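# Mount centrifuge rotor and knob, or tag expired rotor

## Task

The date is 17 November 2026. First read the use-by date on the card attached to the centrifuge. If the rotor is still within that date, lower it fully onto the centrifuge drive, then thread the knob onto the top of the shaft, run it down until it meets the rotor, and tighten it firmly. If the date has passed, do not mount the rotor: leave it where it stands and place the HOLD block on top of it. In either case the rotor must never be dropped.

## Robot and tools

ROBOT. There are two six-joint arms, left_arm and right_arm. Each carries a Robotiq 2F-85 two-finger gripper and a wrist camera. left_arm stands on the +y side of the table. The fingers point along the gripper's +z axis and close along its y axis. end_effector_position is the point between the pads when they are shut. A camera block sticks out about 10 cm toward the gripper's +x side.

FRAMES. In the scene frame the origin is on the table top, halfway between the nominal arm bases. +z points up and +x points out over the table. The calibrated bases are left_arm (+0.029, +0.687, 0) and right_arm (+0.075, -0.561, 0), both turned only slightly about z. Hand positions (m), orientations (quat_wxyz) and velocities in results are given in each arm's own base frame. Fixed cameras and the table use the scene frame. The reported hand pose can be off by a few cm.

THE ROW. Every command row has 18 numbers, each in [-1, 1], and both arms are always included. The order is: left_arm's 6 joint numbers, then its gripper position, force_limit and speed; then the same 9 for right_arm. The joints inside each arm are always listed as: shoulder lift, wrist 2, elbow, wrist 1, wrist 3, shoulder pan. Result lists use the same order.

The joint numbers are scaled offsets, not poses. 1.0 equals 1.371 rad for shoulder pan and shoulder lift, 1.714 rad for the elbow, and 2.057 rad for the three wrists. They are measured from the 'Joint targets' line as it was when the action or move began, not from the previous row. Sending the same offset again therefore moves the arm further. Joint ranges are ±6.283 rad, except the elbow at ±3.142. An action that pushes a joint more than 0.010 rad beyond its range is refused. To hold an arm still, send 0 for all its joints.

The gripper numbers are absolute settings. For position, +1 is fully open (85 mm), about -0.8 brings the pads together, and -1 closes until something blocks them. force_limit goes from -1 to +1 and sets how hard the grip is. speed is about 20 mm/s at -1, 85 at 0 and 150 at +1. Both force_limit and speed start at +1. A fast close that starts well open grips hardest, roughly 200 N or more per pad. A slow close at force_limit -1 gives roughly 30 N. New force or speed values only take effect after position changes by at least 0.01. To keep a gripper as it is, repeat the three numbers you last sent for it.

TOOLS.
execute_actions(actions, cameras): actions is a list of actions. Each action is a list of up to 15 rows, one row per 1/30 s step. A short list holds its last row to fill out the action, which lasts 0.5 s. An empty list returns the state plus images. cameras is a list of names, ["all"], or [].
move(target, speed, blend, blocking, cameras): target is a single row or a list of up to 15 rows. Every row's offsets count from the same starting Joint targets. speed is the top joint speed in rad/s, from 0.01 to 3.14, default 0.5; give one value or one per target. blend is in rad and rounds corners in a list; 0 means stop at each target. blocking=false returns after about 0.5 s while the move carries on. A move does not avoid obstacles. The result adds a 'move:' line ending in done, off_target, moving, held or fault, and may include limits=held.
wait(seconds 0 to 10, cameras): lets time pass while the last commands are held.
stop(cameras): brakes a running move.
zoom_image(camera, region=[x0,y0,x1,y1]): region is in image pixels, at most 504 by 504. Cameras are cam_head_left, cam_head_right, cam_low, cam_left_wrist and cam_right_wrist, each 672x504. Use it, for example, to read the card.
read_manual(section): returns licence texts only.
finished_scene(scene): ends the scene for good.

RESULTS. Results report Joint positions, velocities and torques (rad, rad/s, N m), Joint targets, which are the base for your next offsets, and Tool commands. object_status means: 0 moving, 1 blocked while opening, 2 blocked while closing (a real grip), 3 reached the requested position or fully shut. position_measured is in counts: 3 is open, 78 is about 60 mm, 130 about 40 mm, 180 about 20 mm and 230 closed. 'joint sent to its limit' means a joint hit its end. 'joint command not followed' means the clearance check between the arms held a step back. MOTOR HOT warns of heating; an OVER-TEMPERATURE FAULT brakes that arm for 30 to 60 s.

CAUTIONS. If contact torque reaches a joint's limit (293 N m for the shoulders, 133 for the elbow, 49.8 for the wrists), or the outside force reaches about 150 N, the arm stops for 10 s. The arms are stiff, so aiming even slightly past a firm contact can trigger this. Approach slowly. To end a push, send targets back past the measured positions. Do not let the arms or grippers press on each other. Do not drop the rotor, slam into the centrifuge, or let anything fall or be left off the table. Avoid squeezing hard on a part that is still resting on something, and avoid twisting or swinging loads hard. Loose objects may sometimes be nudged by outside forces.

Each tool is called after "Call:" in YAML: its name, and indented under it one key for each argument.

## Session

Call:
execute_actions:
  actions: []

Scene clock: 0.00 s.
left_arm: end_effector_position=(+1.2109, +0.1466, +0.2948) position_measured=3 object_status=3 end_effector_quat_wxyz=(-0.256, +0.806, +0.523, +0.105) | right_arm: end_effector_position=(+1.0402, -0.6011, +0.2258) position_measured=3 object_status=3 end_effector_quat_wxyz=(+0.279, +0.782, -0.497, +0.252)
Joint names: [shoulder lift, wrist 2, elbow, wrist 1, wrist 3, shoulder pan]
Joint positions: left_arm=[-0.486 -1.044 0.358 -1.242 1.793 2.999] | right_arm=[-0.732 -2.123 1.171 -2.578 -2.725 2.591]
Joint velocities: within noise
Joint torques (N m): no reading
Joint targets: left_arm=[-0.486 -1.044 0.358 -1.242 1.793 2.999] | right_arm=[-0.732 -2.123 1.171 -2.578 -2.725 2.591]
Tool commands: left_gripper/position=+1.0 left_gripper/force_limit=+1.0 left_gripper/speed=+1.0 right_gripper/position=+1.0 right_gripper/force_limit=+1.0 right_gripper/speed=+1.0

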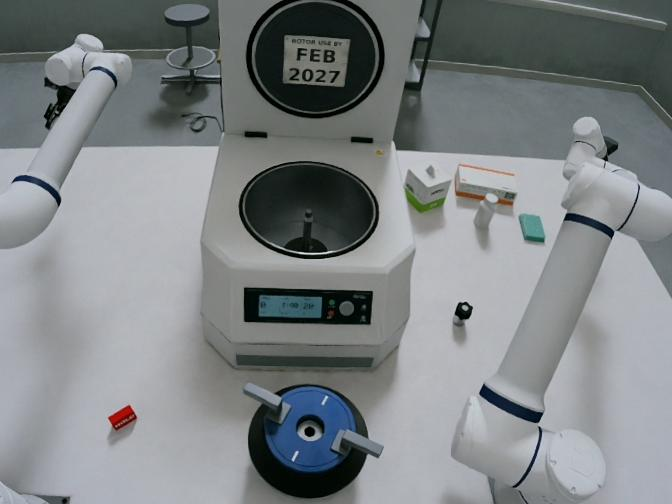

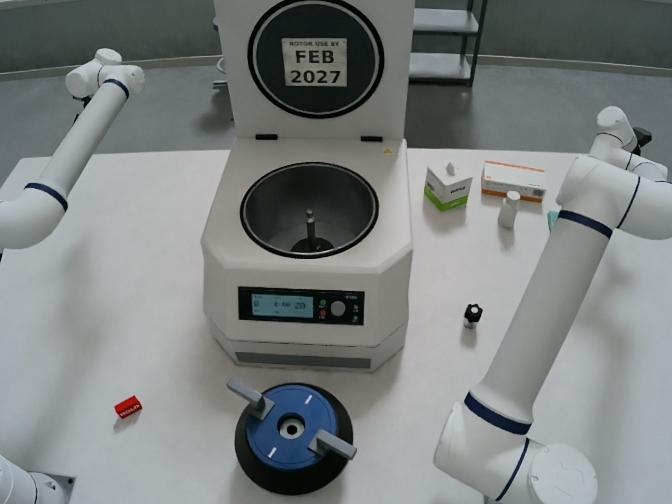

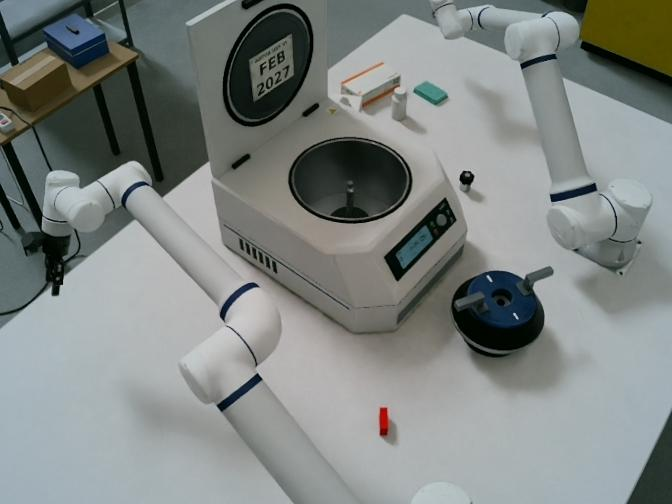

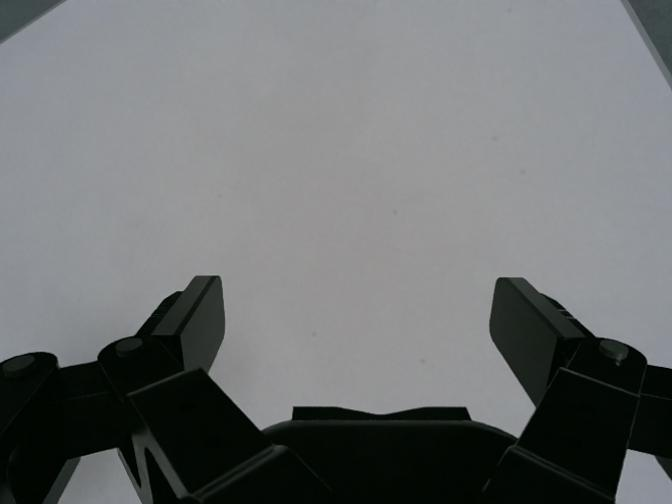

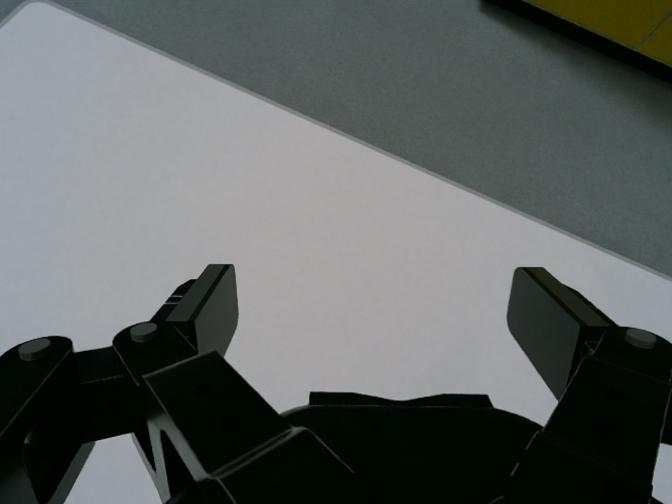

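Call:
zoom_image:
  camera: "cam_head_left"
  region: [220, 360, 400, 500]

Call:
zoom_image:
  camera: "cam_low"
  region: [430, 250, 570, 370]

Call:
zoom_image:
  camera: "cam_head_left"
  region: [220, 140, 400, 270]

Call:
zoom_image:
  camera: "cam_head_left"
  region: [430, 280, 500, 340]

Call:
zoom_image:
  camera: "cam_low"
  region: [270, 130, 500, 280]

Call:
zoom_image:
  camera: "cam_head_left"
  region: [240, 0, 390, 120]

Scaled by 2.800 from the camera's 672x504 image, which has a finer 960x720 frame.

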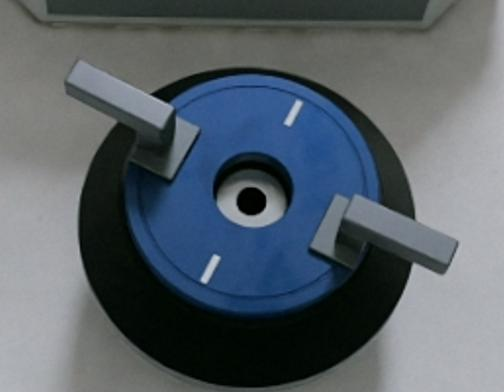

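Scaled by 3.600 from the camera's 672x504 image, which has a finer 960x720 frame.

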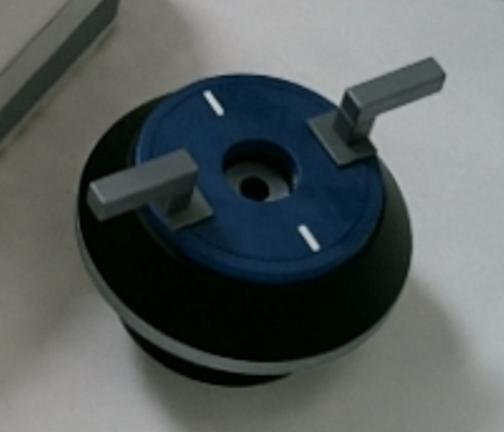

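Scaled by 2.800 from the camera's 672x504 image, which has a finer 960x720 frame.

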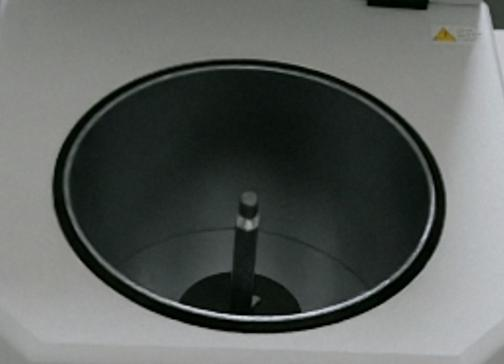

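Scaled by 7.200 from the camera's 672x504 image, which has a finer 960x720 frame.

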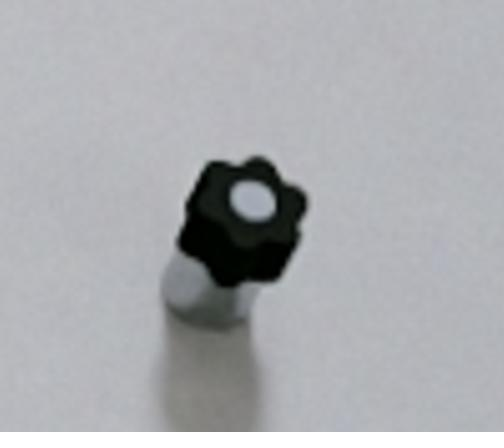

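Scaled by 2.191 from the camera's 672x504 image, which has a finer 960x720 frame.

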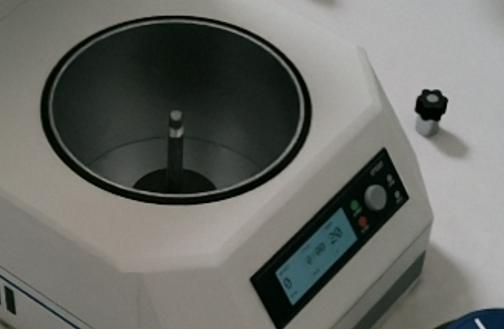

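Scaled by 3.360 from the camera's 672x504 image, which has a finer 960x720 frame.

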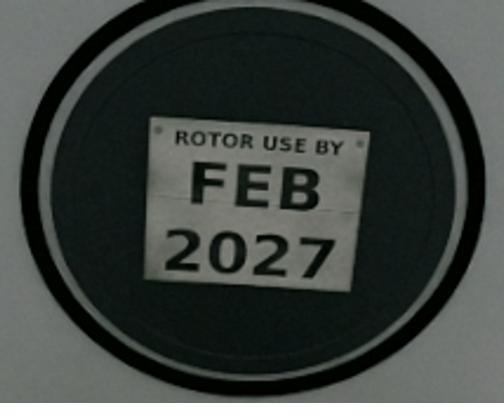

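Call:
move:
  target:
    - [-0.8855,-0.2562,0.8413,-0.2086,-0.2917,-0.2188,1,1,1,-0.7061,0.2683,0.3670,0.4409,0.0151,0.2254,1,1,1]
    - [-0.8855,-0.2562,0.8413,-0.2086,-0.5911,-0.9730,1,1,1,-0.7061,0.2683,0.3670,0.4409,0.0151,0.7323,1,1,1]
    - [-0.7440,-0.2562,0.8559,-0.3150,-0.5911,-0.9730,1,1,1,-0.4384,0.2683,0.1074,0.4789,0.0151,0.7323,1,1,1]
  speed: 1.2
  blend: 0.1
  cameras: ["all"]

Scene clock: 180.57 s.
left_arm: end_effector_position=(+0.2422, -0.6800, +0.3503) position_measured=3 object_status=3 end_effector_quat_wxyz=(+0.000, +0.856, +0.517, +0.000) | right_arm: end_effector_position=(+0.6714, +0.5249, +0.5007) position_measured=3 object_status=3 end_effector_quat_wxyz=(+0.000, +1.000, +0.003, +0.000) end_effector_velocity=(+0.001, +0.002, -0.002) end_effector_angular_velocity=(+0.000, +0.003, +0.001)
Joint names: [shoulder lift, wrist 2, elbow, wrist 1, wrist 3, shoulder pan]
Joint positions: left_arm=[-1.507 -1.571 1.826 -1.89 0.577 1.665] | right_arm=[-1.334 -1.571 1.355 -1.593 -2.693 3.595]
Joint velocities: left_arm=[within noise] | right_arm=[0.005 0.001 -0.003 0 0 0.001]
Joint torques (N m): left_arm=[-50.94 1.2 -33.44 -9.85 -2.28 -14.75] | right_arm=[-66.29 0.43 -59.36 -2.12 2.06 12.48]
Joint targets: left_arm=[-1.507 -1.571 1.826 -1.890 0.577 1.665] | right_arm=[-1.333 -1.571 1.355 -1.593 -2.693 3.595]
move: done

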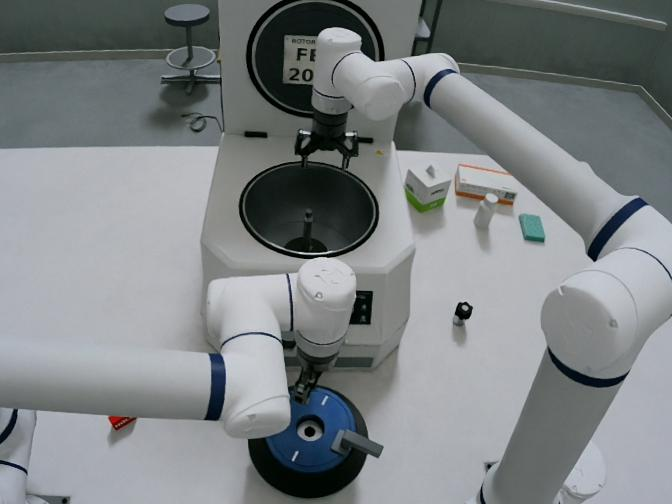

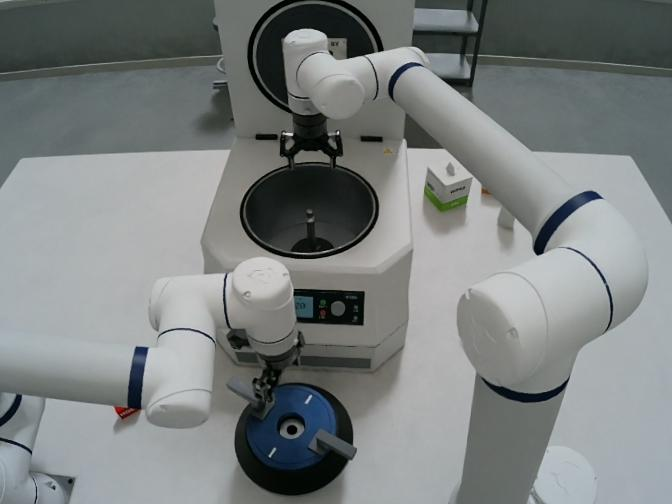

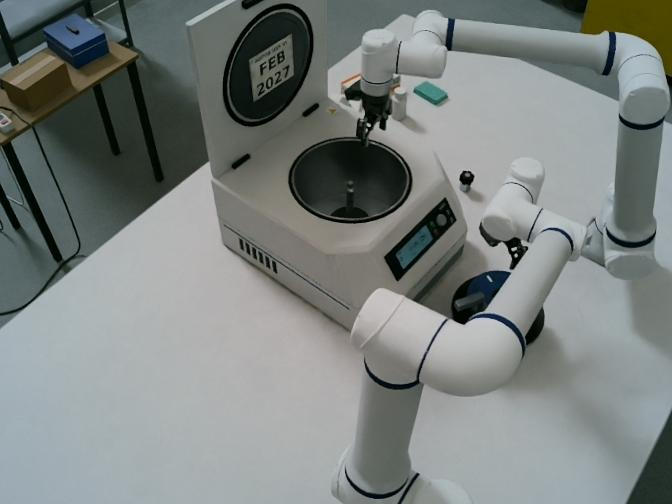

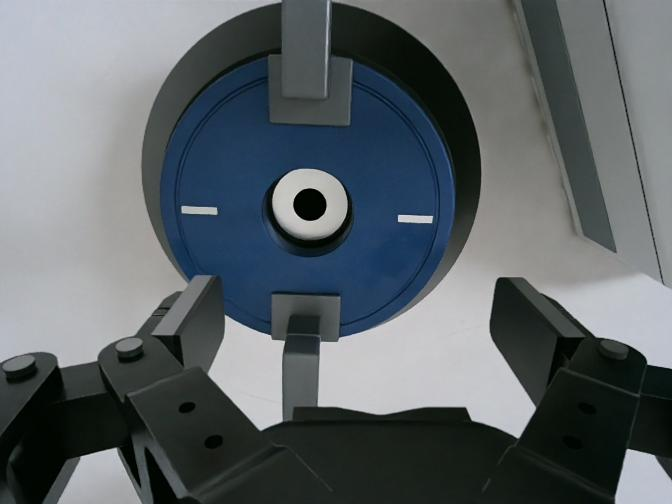

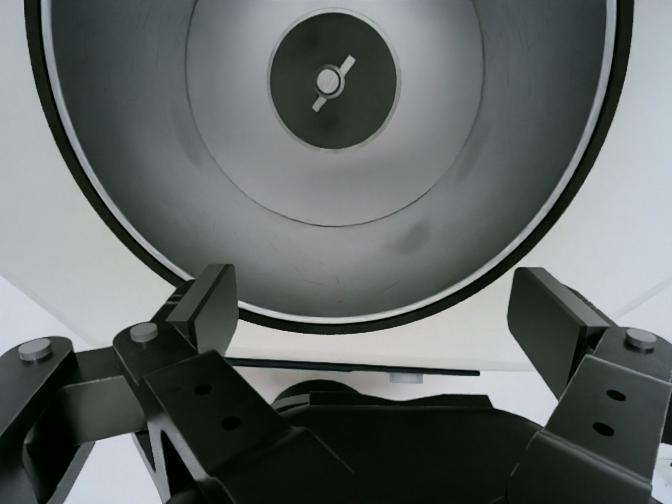

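Call:
zoom_image:
  camera: "cam_right_wrist"
  region: [250, 0, 420, 160]

Call:
zoom_image:
  camera: "cam_left_wrist"
  region: [130, 0, 490, 430]

Scaled by 2.965 from the camera's 672x504 image, which has a finer 960x720 frame.

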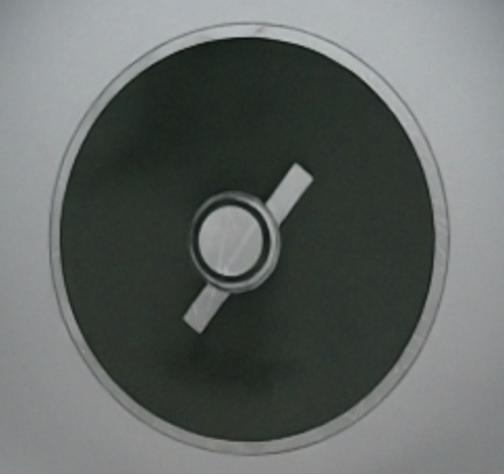

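Scaled by 1.172 from the camera's 672x504 image, which has a finer 960x720 frame.

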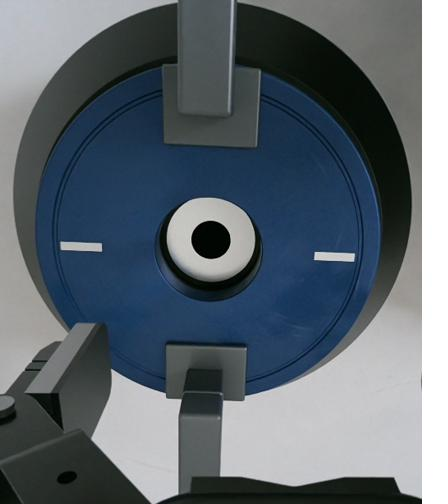

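Call:
move:
  target: [-0.0598,0,0.1608,-0.0942,0.0739,0.0820,1,1,1,-0.4136,0,0.4347,-0.0865,0.9690,-0.1422,1,1,1]
  speed: 1.2
  cameras: []

Call:
move:
  target: [0,0,0,0,0,0,1,1,1,-0.0948,0,0.1861,-0.0919,0.2878,0.4952,1,1,1]
  speed: 1.0
  cameras: ["all"]

Scene clock: 279.87 s.
left_arm: end_effector_position=(+0.2975, -0.5556, +0.2504) position_measured=3 object_status=3 end_effector_quat_wxyz=(+0.000, +0.866, +0.500, +0.000) | right_arm: end_effector_position=(+0.4173, +0.2940, +0.3840) position_measured=3 object_status=3 end_effector_quat_wxyz=(+0.000, -0.461, +0.887, +0.000)
Joint names: [shoulder lift, wrist 2, elbow, wrist 1, wrist 3, shoulder pan]
Joint positions: left_arm=[-1.589 -1.571 2.101 -2.084 0.729 1.777] | right_arm=[-1.9 -1.571 2.1 -1.771 -0.7 3.401]
Joint torques (N m): left_arm=[-85.22 1.24 -29.98 -9.79 1.83 7.05] | right_arm=[-28.39 -0.61 -44.85 -10.08 2.84 -13.91]
Joint targets: left_arm=[-1.589 -1.571 2.101 -2.084 0.729 1.777] | right_arm=[-1.901 -1.571 2.100 -1.771 -0.700 3.400]
move: done
No camera images: "cameras" was empty.

Scene clock: 281.37 s.
left_arm: end_effector_position=(+0.2975, -0.5556, +0.2504) position_measured=3 object_status=3 end_effector_quat_wxyz=(+0.000, +0.866, +0.500, +0.000) | right_arm: end_effector_position=(+0.0781, +0.4062, +0.2501) position_measured=3 object_status=3 end_effector_quat_wxyz=(+0.000, -0.499, +0.866, +0.000)
Joint names: [shoulder lift, wrist 2, elbow, wrist 1, wrist 3, shoulder pan]
Joint positions: left_arm=[-1.589 -1.571 2.101 -2.084 0.729 1.777] | right_arm=[-2.03 -1.571 2.419 -1.96 -0.108 4.079]
Joint torques (N m): left_arm=[-86.01 1.24 -28.61 -9.6 1.72 8.56] | right_arm=[-15.79 -0.61 -41.45 -9.7 1.83 15.28]
Joint targets: left_arm=[-1.589 -1.571 2.101 -2.084 0.729 1.777] | right_arm=[-2.031 -1.571 2.419 -1.960 -0.108 4.080]
move: done

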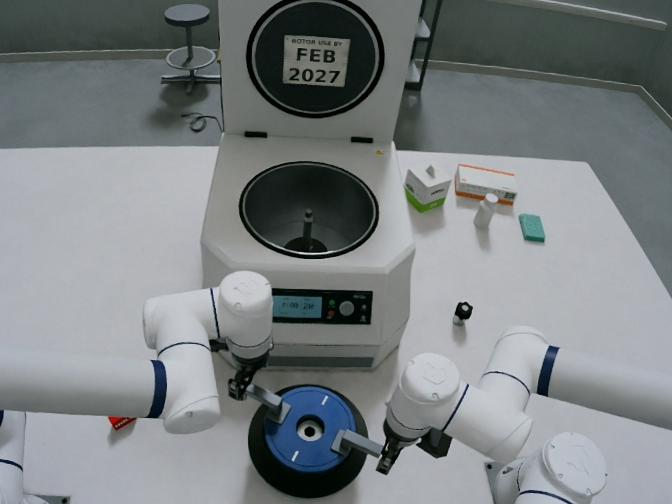

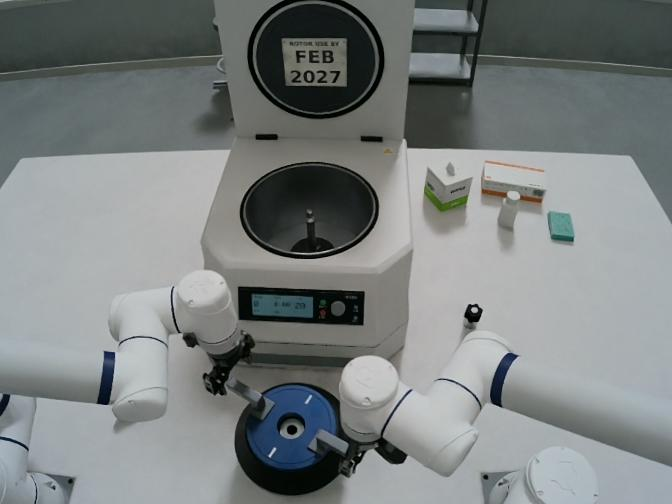

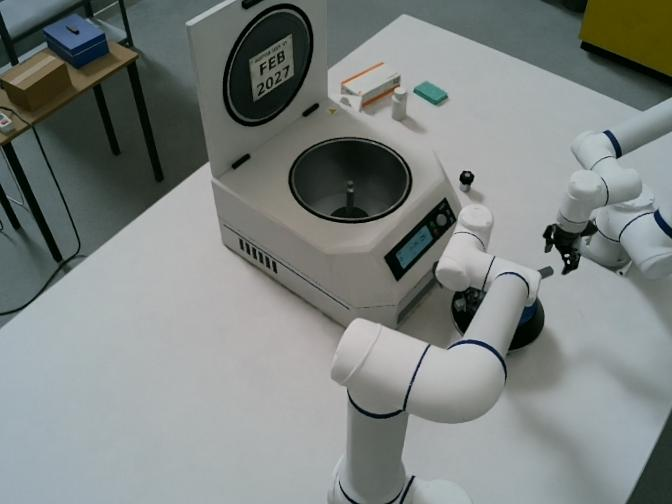

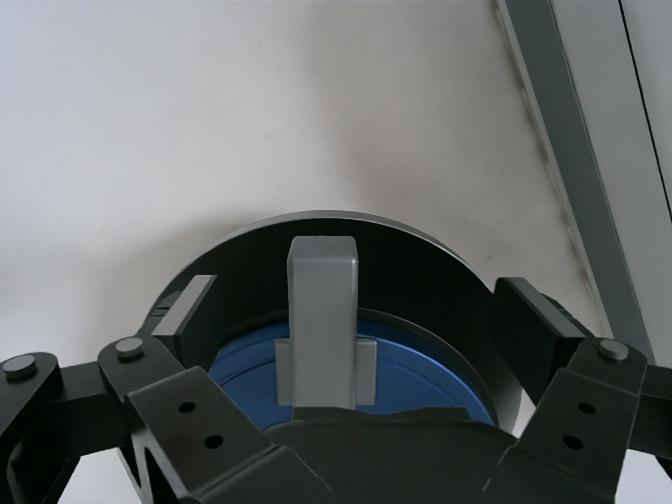

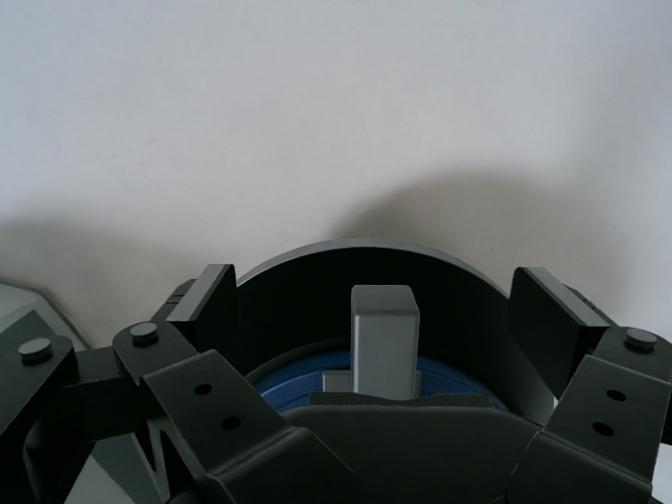

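Call:
move:
  target:
    - [0,0,0,0,0,0,1,1,1,0.0956,0,-0.1861,0.0919,-0.385,-0.496,1,1,1]
    - [0,0,0,0,0,0,1,1,1,0.5923,0,-0.6050,0.1099,-0.8960,-0.3144,1,1,1]
  speed: 1.2
  blend: 0.15
  cameras: ["cam_head_left","cam_low","cam_right_wrist"]

Scene clock: 335.57 s.
left_arm: end_effector_position=(+0.2975, -0.5556, +0.2504) position_measured=3 object_status=3 end_effector_quat_wxyz=(+0.000, +0.866, +0.500, +0.000) | right_arm: end_effector_position=(+0.6951, +0.5887, +0.3993) position_measured=3 object_status=3 end_effector_quat_wxyz=(+0.000, +0.942, -0.335, +0.000)
Joint names: [shoulder lift, wrist 2, elbow, wrist 1, wrist 3, shoulder pan]
Joint positions: left_arm=[-1.589 -1.571 2.101 -2.084 0.729 1.777] | right_arm=[-1.218 -1.571 1.382 -1.734 -1.951 3.648]
Joint torques (N m): left_arm=[-85.7 0.19 -30.47 -9.79 1.96 7.25] | right_arm=[-76.25 -0.47 -60.42 -2.1 -2.14 11.61]
Joint targets: left_arm=[-1.589 -1.571 2.101 -2.084 0.729 1.777] | right_arm=[-1.218 -1.571 1.382 -1.734 -1.951 3.648]
move: done
Images, in order (width x height): cam_head_left 672x504, cam_low 672x504, cam_right_wrist 672x504.

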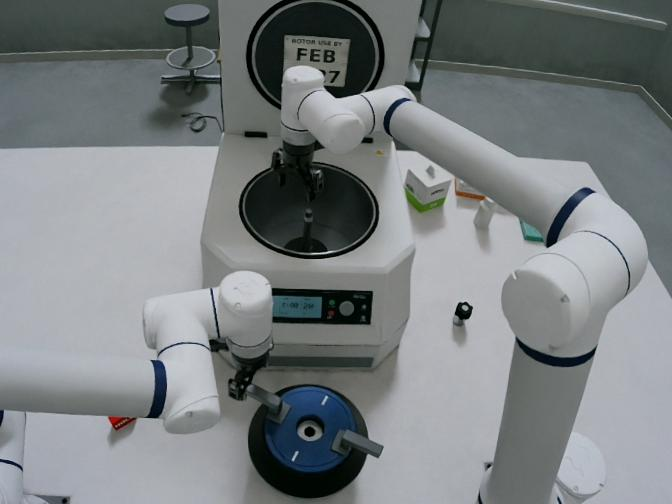

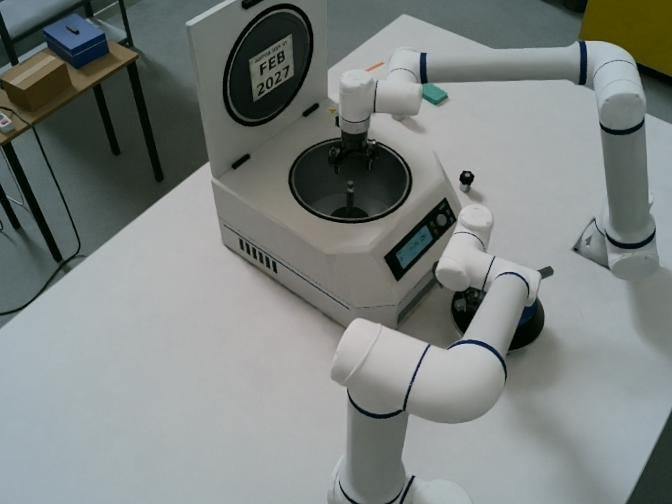

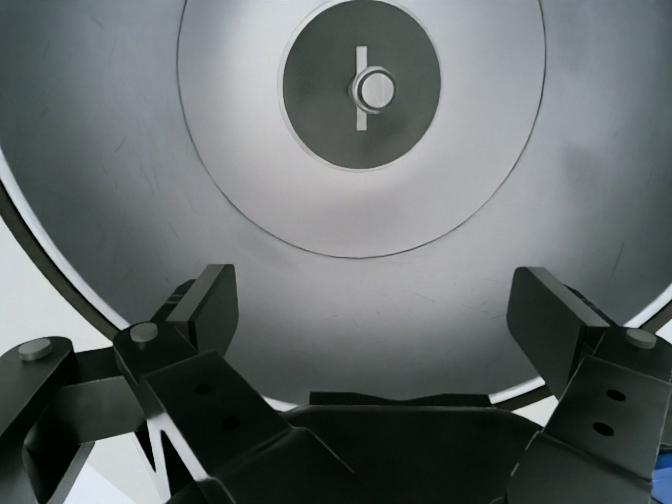

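Call:
move:
  target:
    - [-0.008,0,-0.2048,0.1766,0.0831,0.0532,1,1,1,-0.4974,0,0.4189,-0.018,0.4623,-0.1809,1,1,1]
    - [0.4639,0,-0.6529,0.2353,0.2645,0.3002,1,1,1,-0.5573,0,0.5361,-0.0758,0.8969,0.3341,1,1,1]
  speed: 1.2
  blend: 0.1
  cameras: ["all"]

Scene clock: 439.13 s.
left_arm: end_effector_position=(+0.7500, -0.7490, +0.3998) position_measured=3 object_status=3 end_effector_quat_wxyz=(+0.000, +0.897, +0.442, +0.000) | right_arm: end_effector_position=(+0.0902, +0.4415, +0.3001) position_measured=3 object_status=3 end_effector_quat_wxyz=(+0.000, -0.510, +0.860, +0.000)
Joint names: [shoulder lift, wrist 2, elbow, wrist 1, wrist 3, shoulder pan]
Joint positions: left_arm=[-0.953 -1.571 0.982 -1.6 1.273 2.189] | right_arm=[-1.983 -1.571 2.301 -1.89 -0.106 4.106]
Joint torques (N m): left_arm=[-122.38 -0.4 -52.57 -3 1.54 6.29] | right_arm=[-20.03 -0.21 -43.36 -10 1.95 14.42]
Joint targets: left_arm=[-0.953 -1.571 0.982 -1.600 1.273 2.189] | right_arm=[-1.983 -1.571 2.301 -1.890 -0.106 4.107]
move: done

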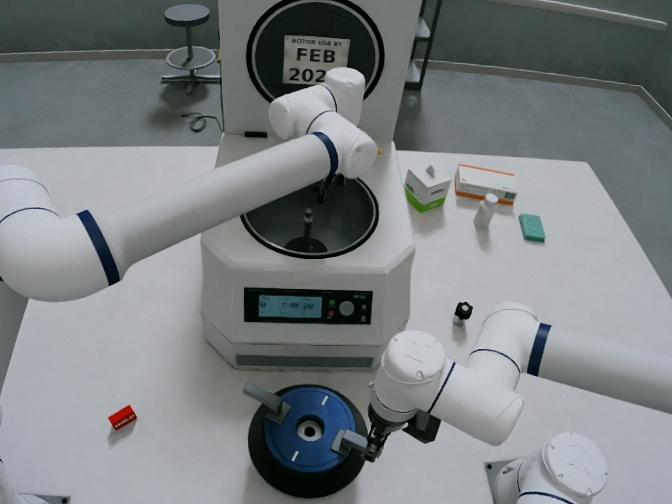

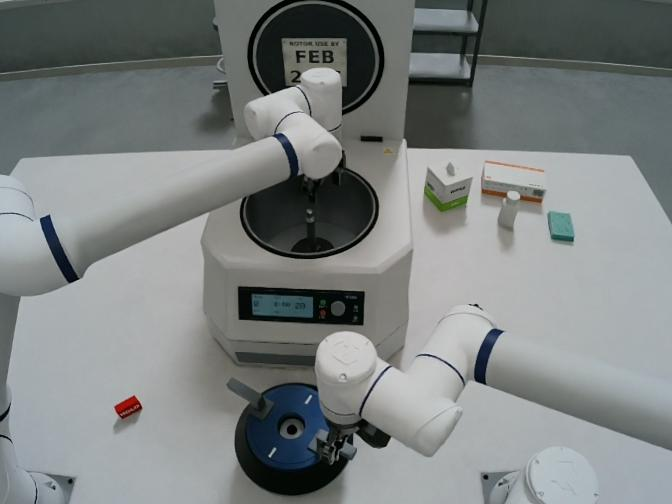

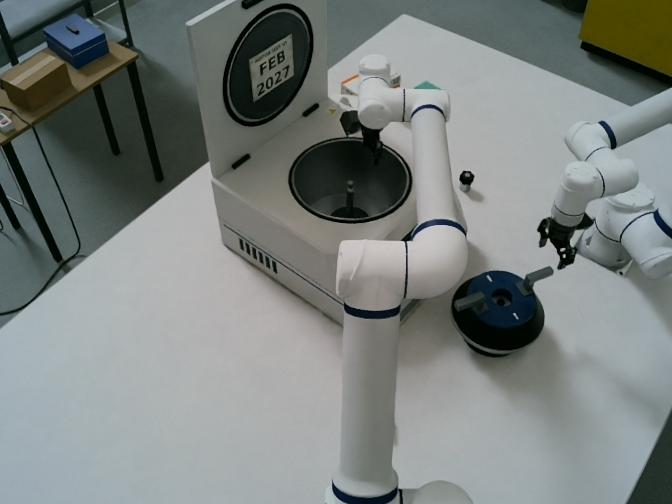

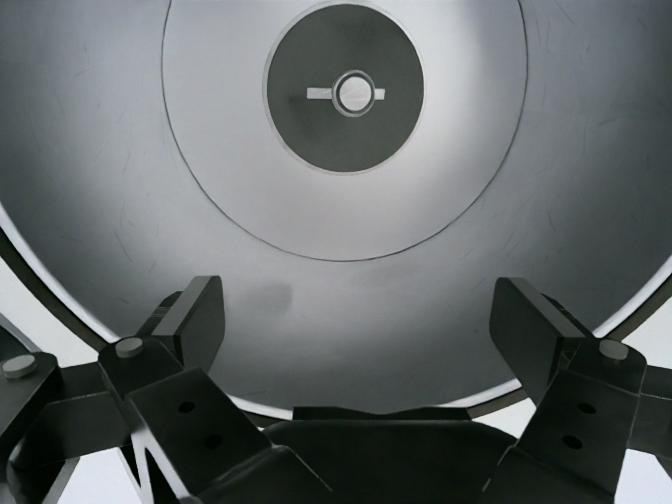

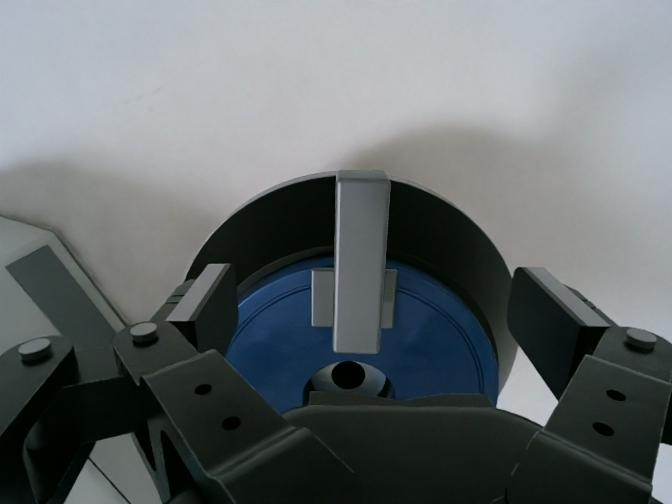

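Call:
zoom_image:
  camera: "cam_left_wrist"
  region: [260, 0, 440, 180]

Call:
zoom_image:
  camera: "cam_right_wrist"
  region: [220, 160, 520, 410]

Call:
zoom_image:
  camera: "cam_head_left"
  region: [280, 190, 340, 260]

Call:
zoom_image:
  camera: "cam_low"
  region: [310, 165, 390, 230]

Call:
zoom_image:
  camera: "cam_head_right"
  region: [280, 190, 340, 260]

Scaled by 2.800 from the camera's 672x504 image, which has a finer 960x720 frame.

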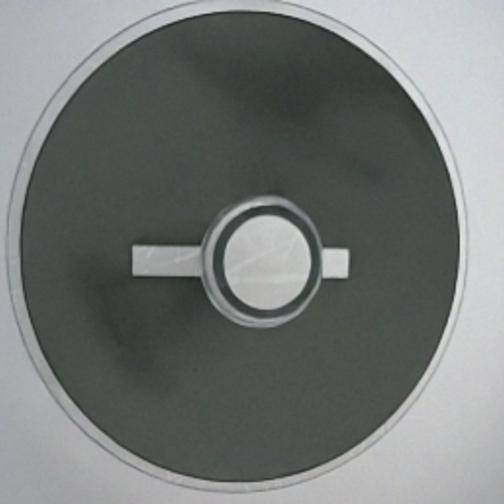

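Scaled by 1.680 from the camera's 672x504 image, which has a finer 960x720 frame.

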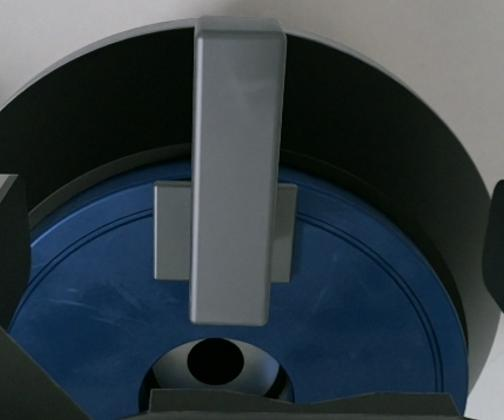

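Scaled by 7.200 from the camera's 672x504 image, which has a finer 960x720 frame.

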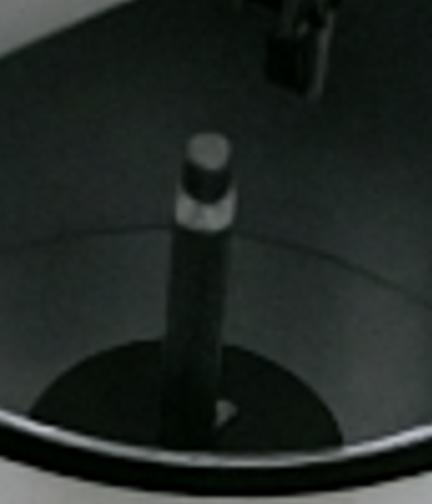

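Scaled by 6.300 from the camera's 672x504 image, which has a finer 960x720 frame.

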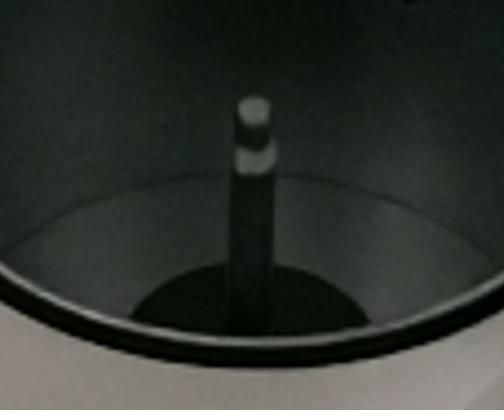

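Scaled by 7.200 from the camera's 672x504 image, which has a finer 960x720 frame.

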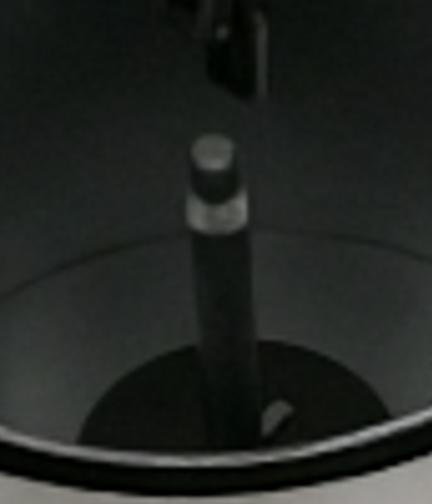

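Call:
move:
  target:
    - [-0.4719,0,0.4481,-0.0588,-0.1813,-0.2473,1,1,1,0,0,0,0,0,0,1,1,1]
    - [-0.5064,0,0.5952,-0.1584,-0.2856,-0.3307,1,1,1,0,0,0,0,0,0,1,1,1]
    - [-0.4577,0,0.6546,-0.2403,-0.2856,-0.3307,1,1,1,0.0479,0,0.0391,-0.0640,0.0117,0.0004,1,1,1]
  speed: [1.2,0.8,0.3]
  blend: [0.1,0.05,0]
  cameras: ["all"]

Call:
zoom_image:
  camera: "cam_low"
  region: [430, 200, 610, 370]

Call:
zoom_image:
  camera: "cam_head_left"
  region: [180, 340, 460, 504]

Call:
zoom_image:
  camera: "cam_head_right"
  region: [180, 340, 460, 504]

Scene clock: 494.17 s.
left_arm: end_effector_position=(+0.2743, -0.5693, +0.2448) position_measured=3 object_status=3 end_effector_quat_wxyz=(+0.000, +0.865, +0.501, +0.000) | right_arm: end_effector_position=(+0.0948, +0.4488, +0.2448) position_measured=3 object_status=3 end_effector_quat_wxyz=(+0.000, -0.500, +0.866, +0.000)
Joint names: [shoulder lift, wrist 2, elbow, wrist 1, wrist 3, shoulder pan]
Joint positions: left_arm=[-1.58 -1.571 2.104 -2.094 0.686 1.735] | right_arm=[-1.917 -1.571 2.368 -2.021 -0.082 4.107]
Joint torques (N m): left_arm=[-34.59 -1.34 -28.69 -10 -1.8 -12.61] | right_arm=[-5.2 -0.13 -39.74 -9.98 2.05 12.75]
Joint targets: left_arm=[-1.580 -1.571 2.104 -2.094 0.686 1.735] | right_arm=[-1.917 -1.571 2.368 -2.022 -0.082 4.107]
move: done

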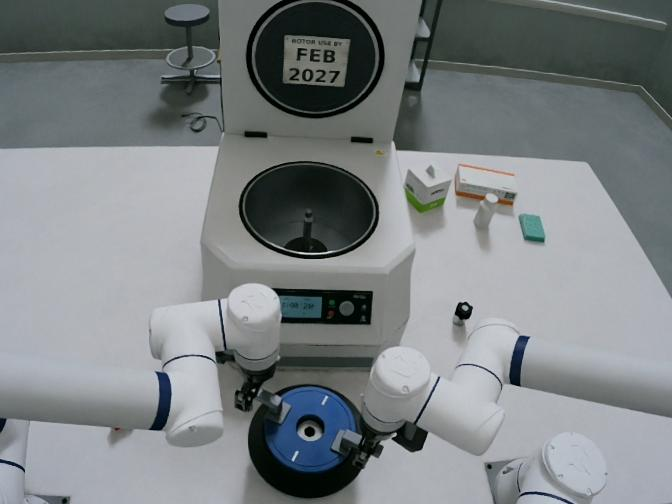

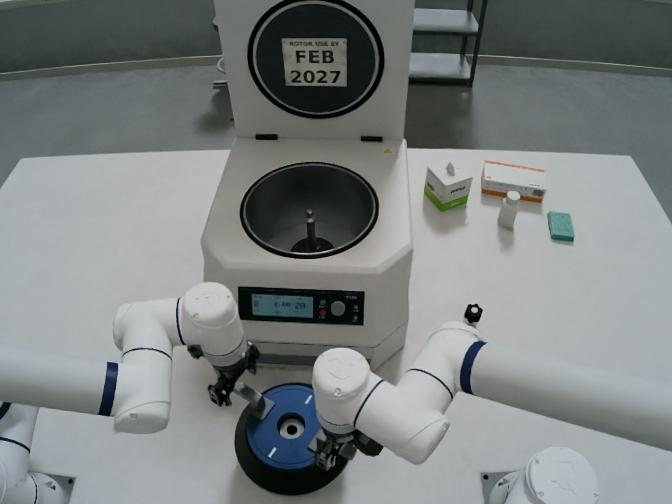

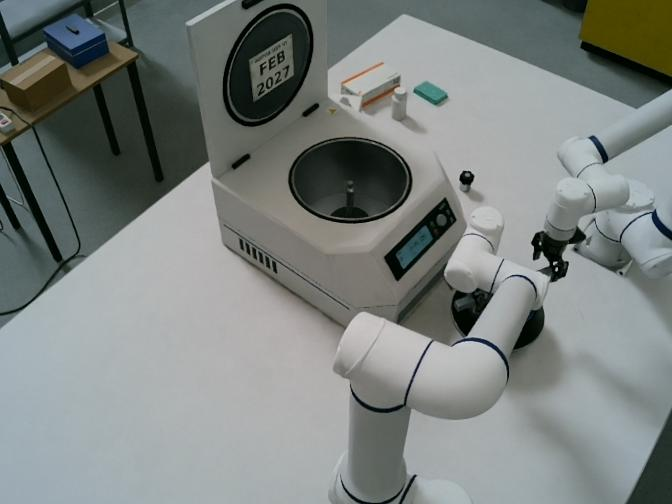

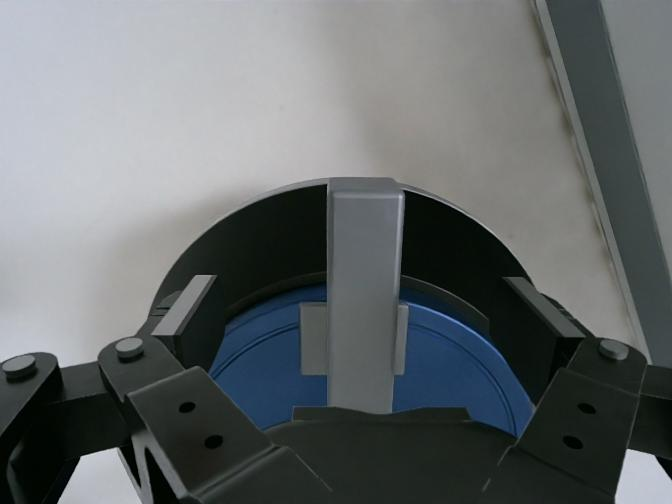

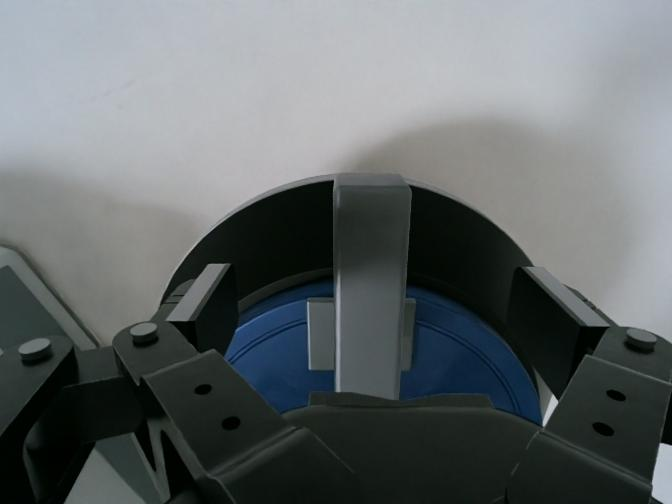

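Scaled by 2.800 from the camera's 672x504 image, which has a finer 960x720 frame.

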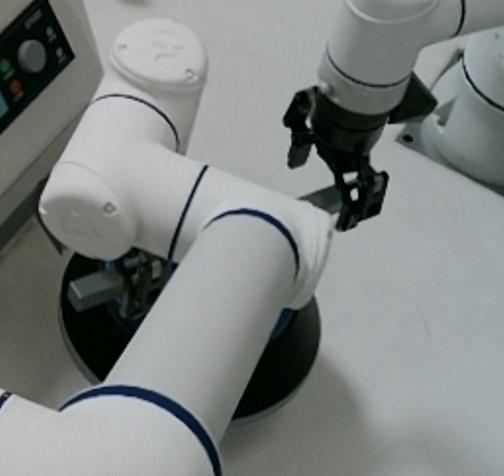

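Scaled by 1.800 from the camera's 672x504 image, which has a finer 960x720 frame.

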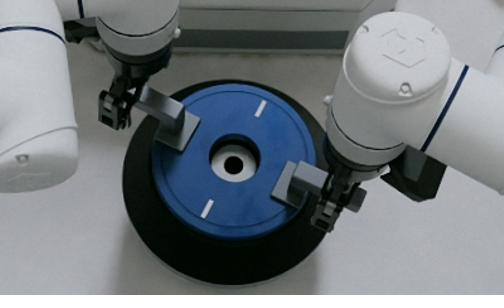

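Scaled by 1.800 from the camera's 672x504 image, which has a finer 960x720 frame.

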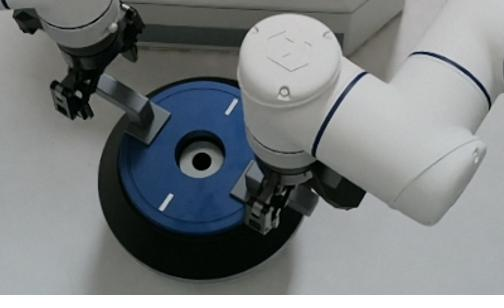

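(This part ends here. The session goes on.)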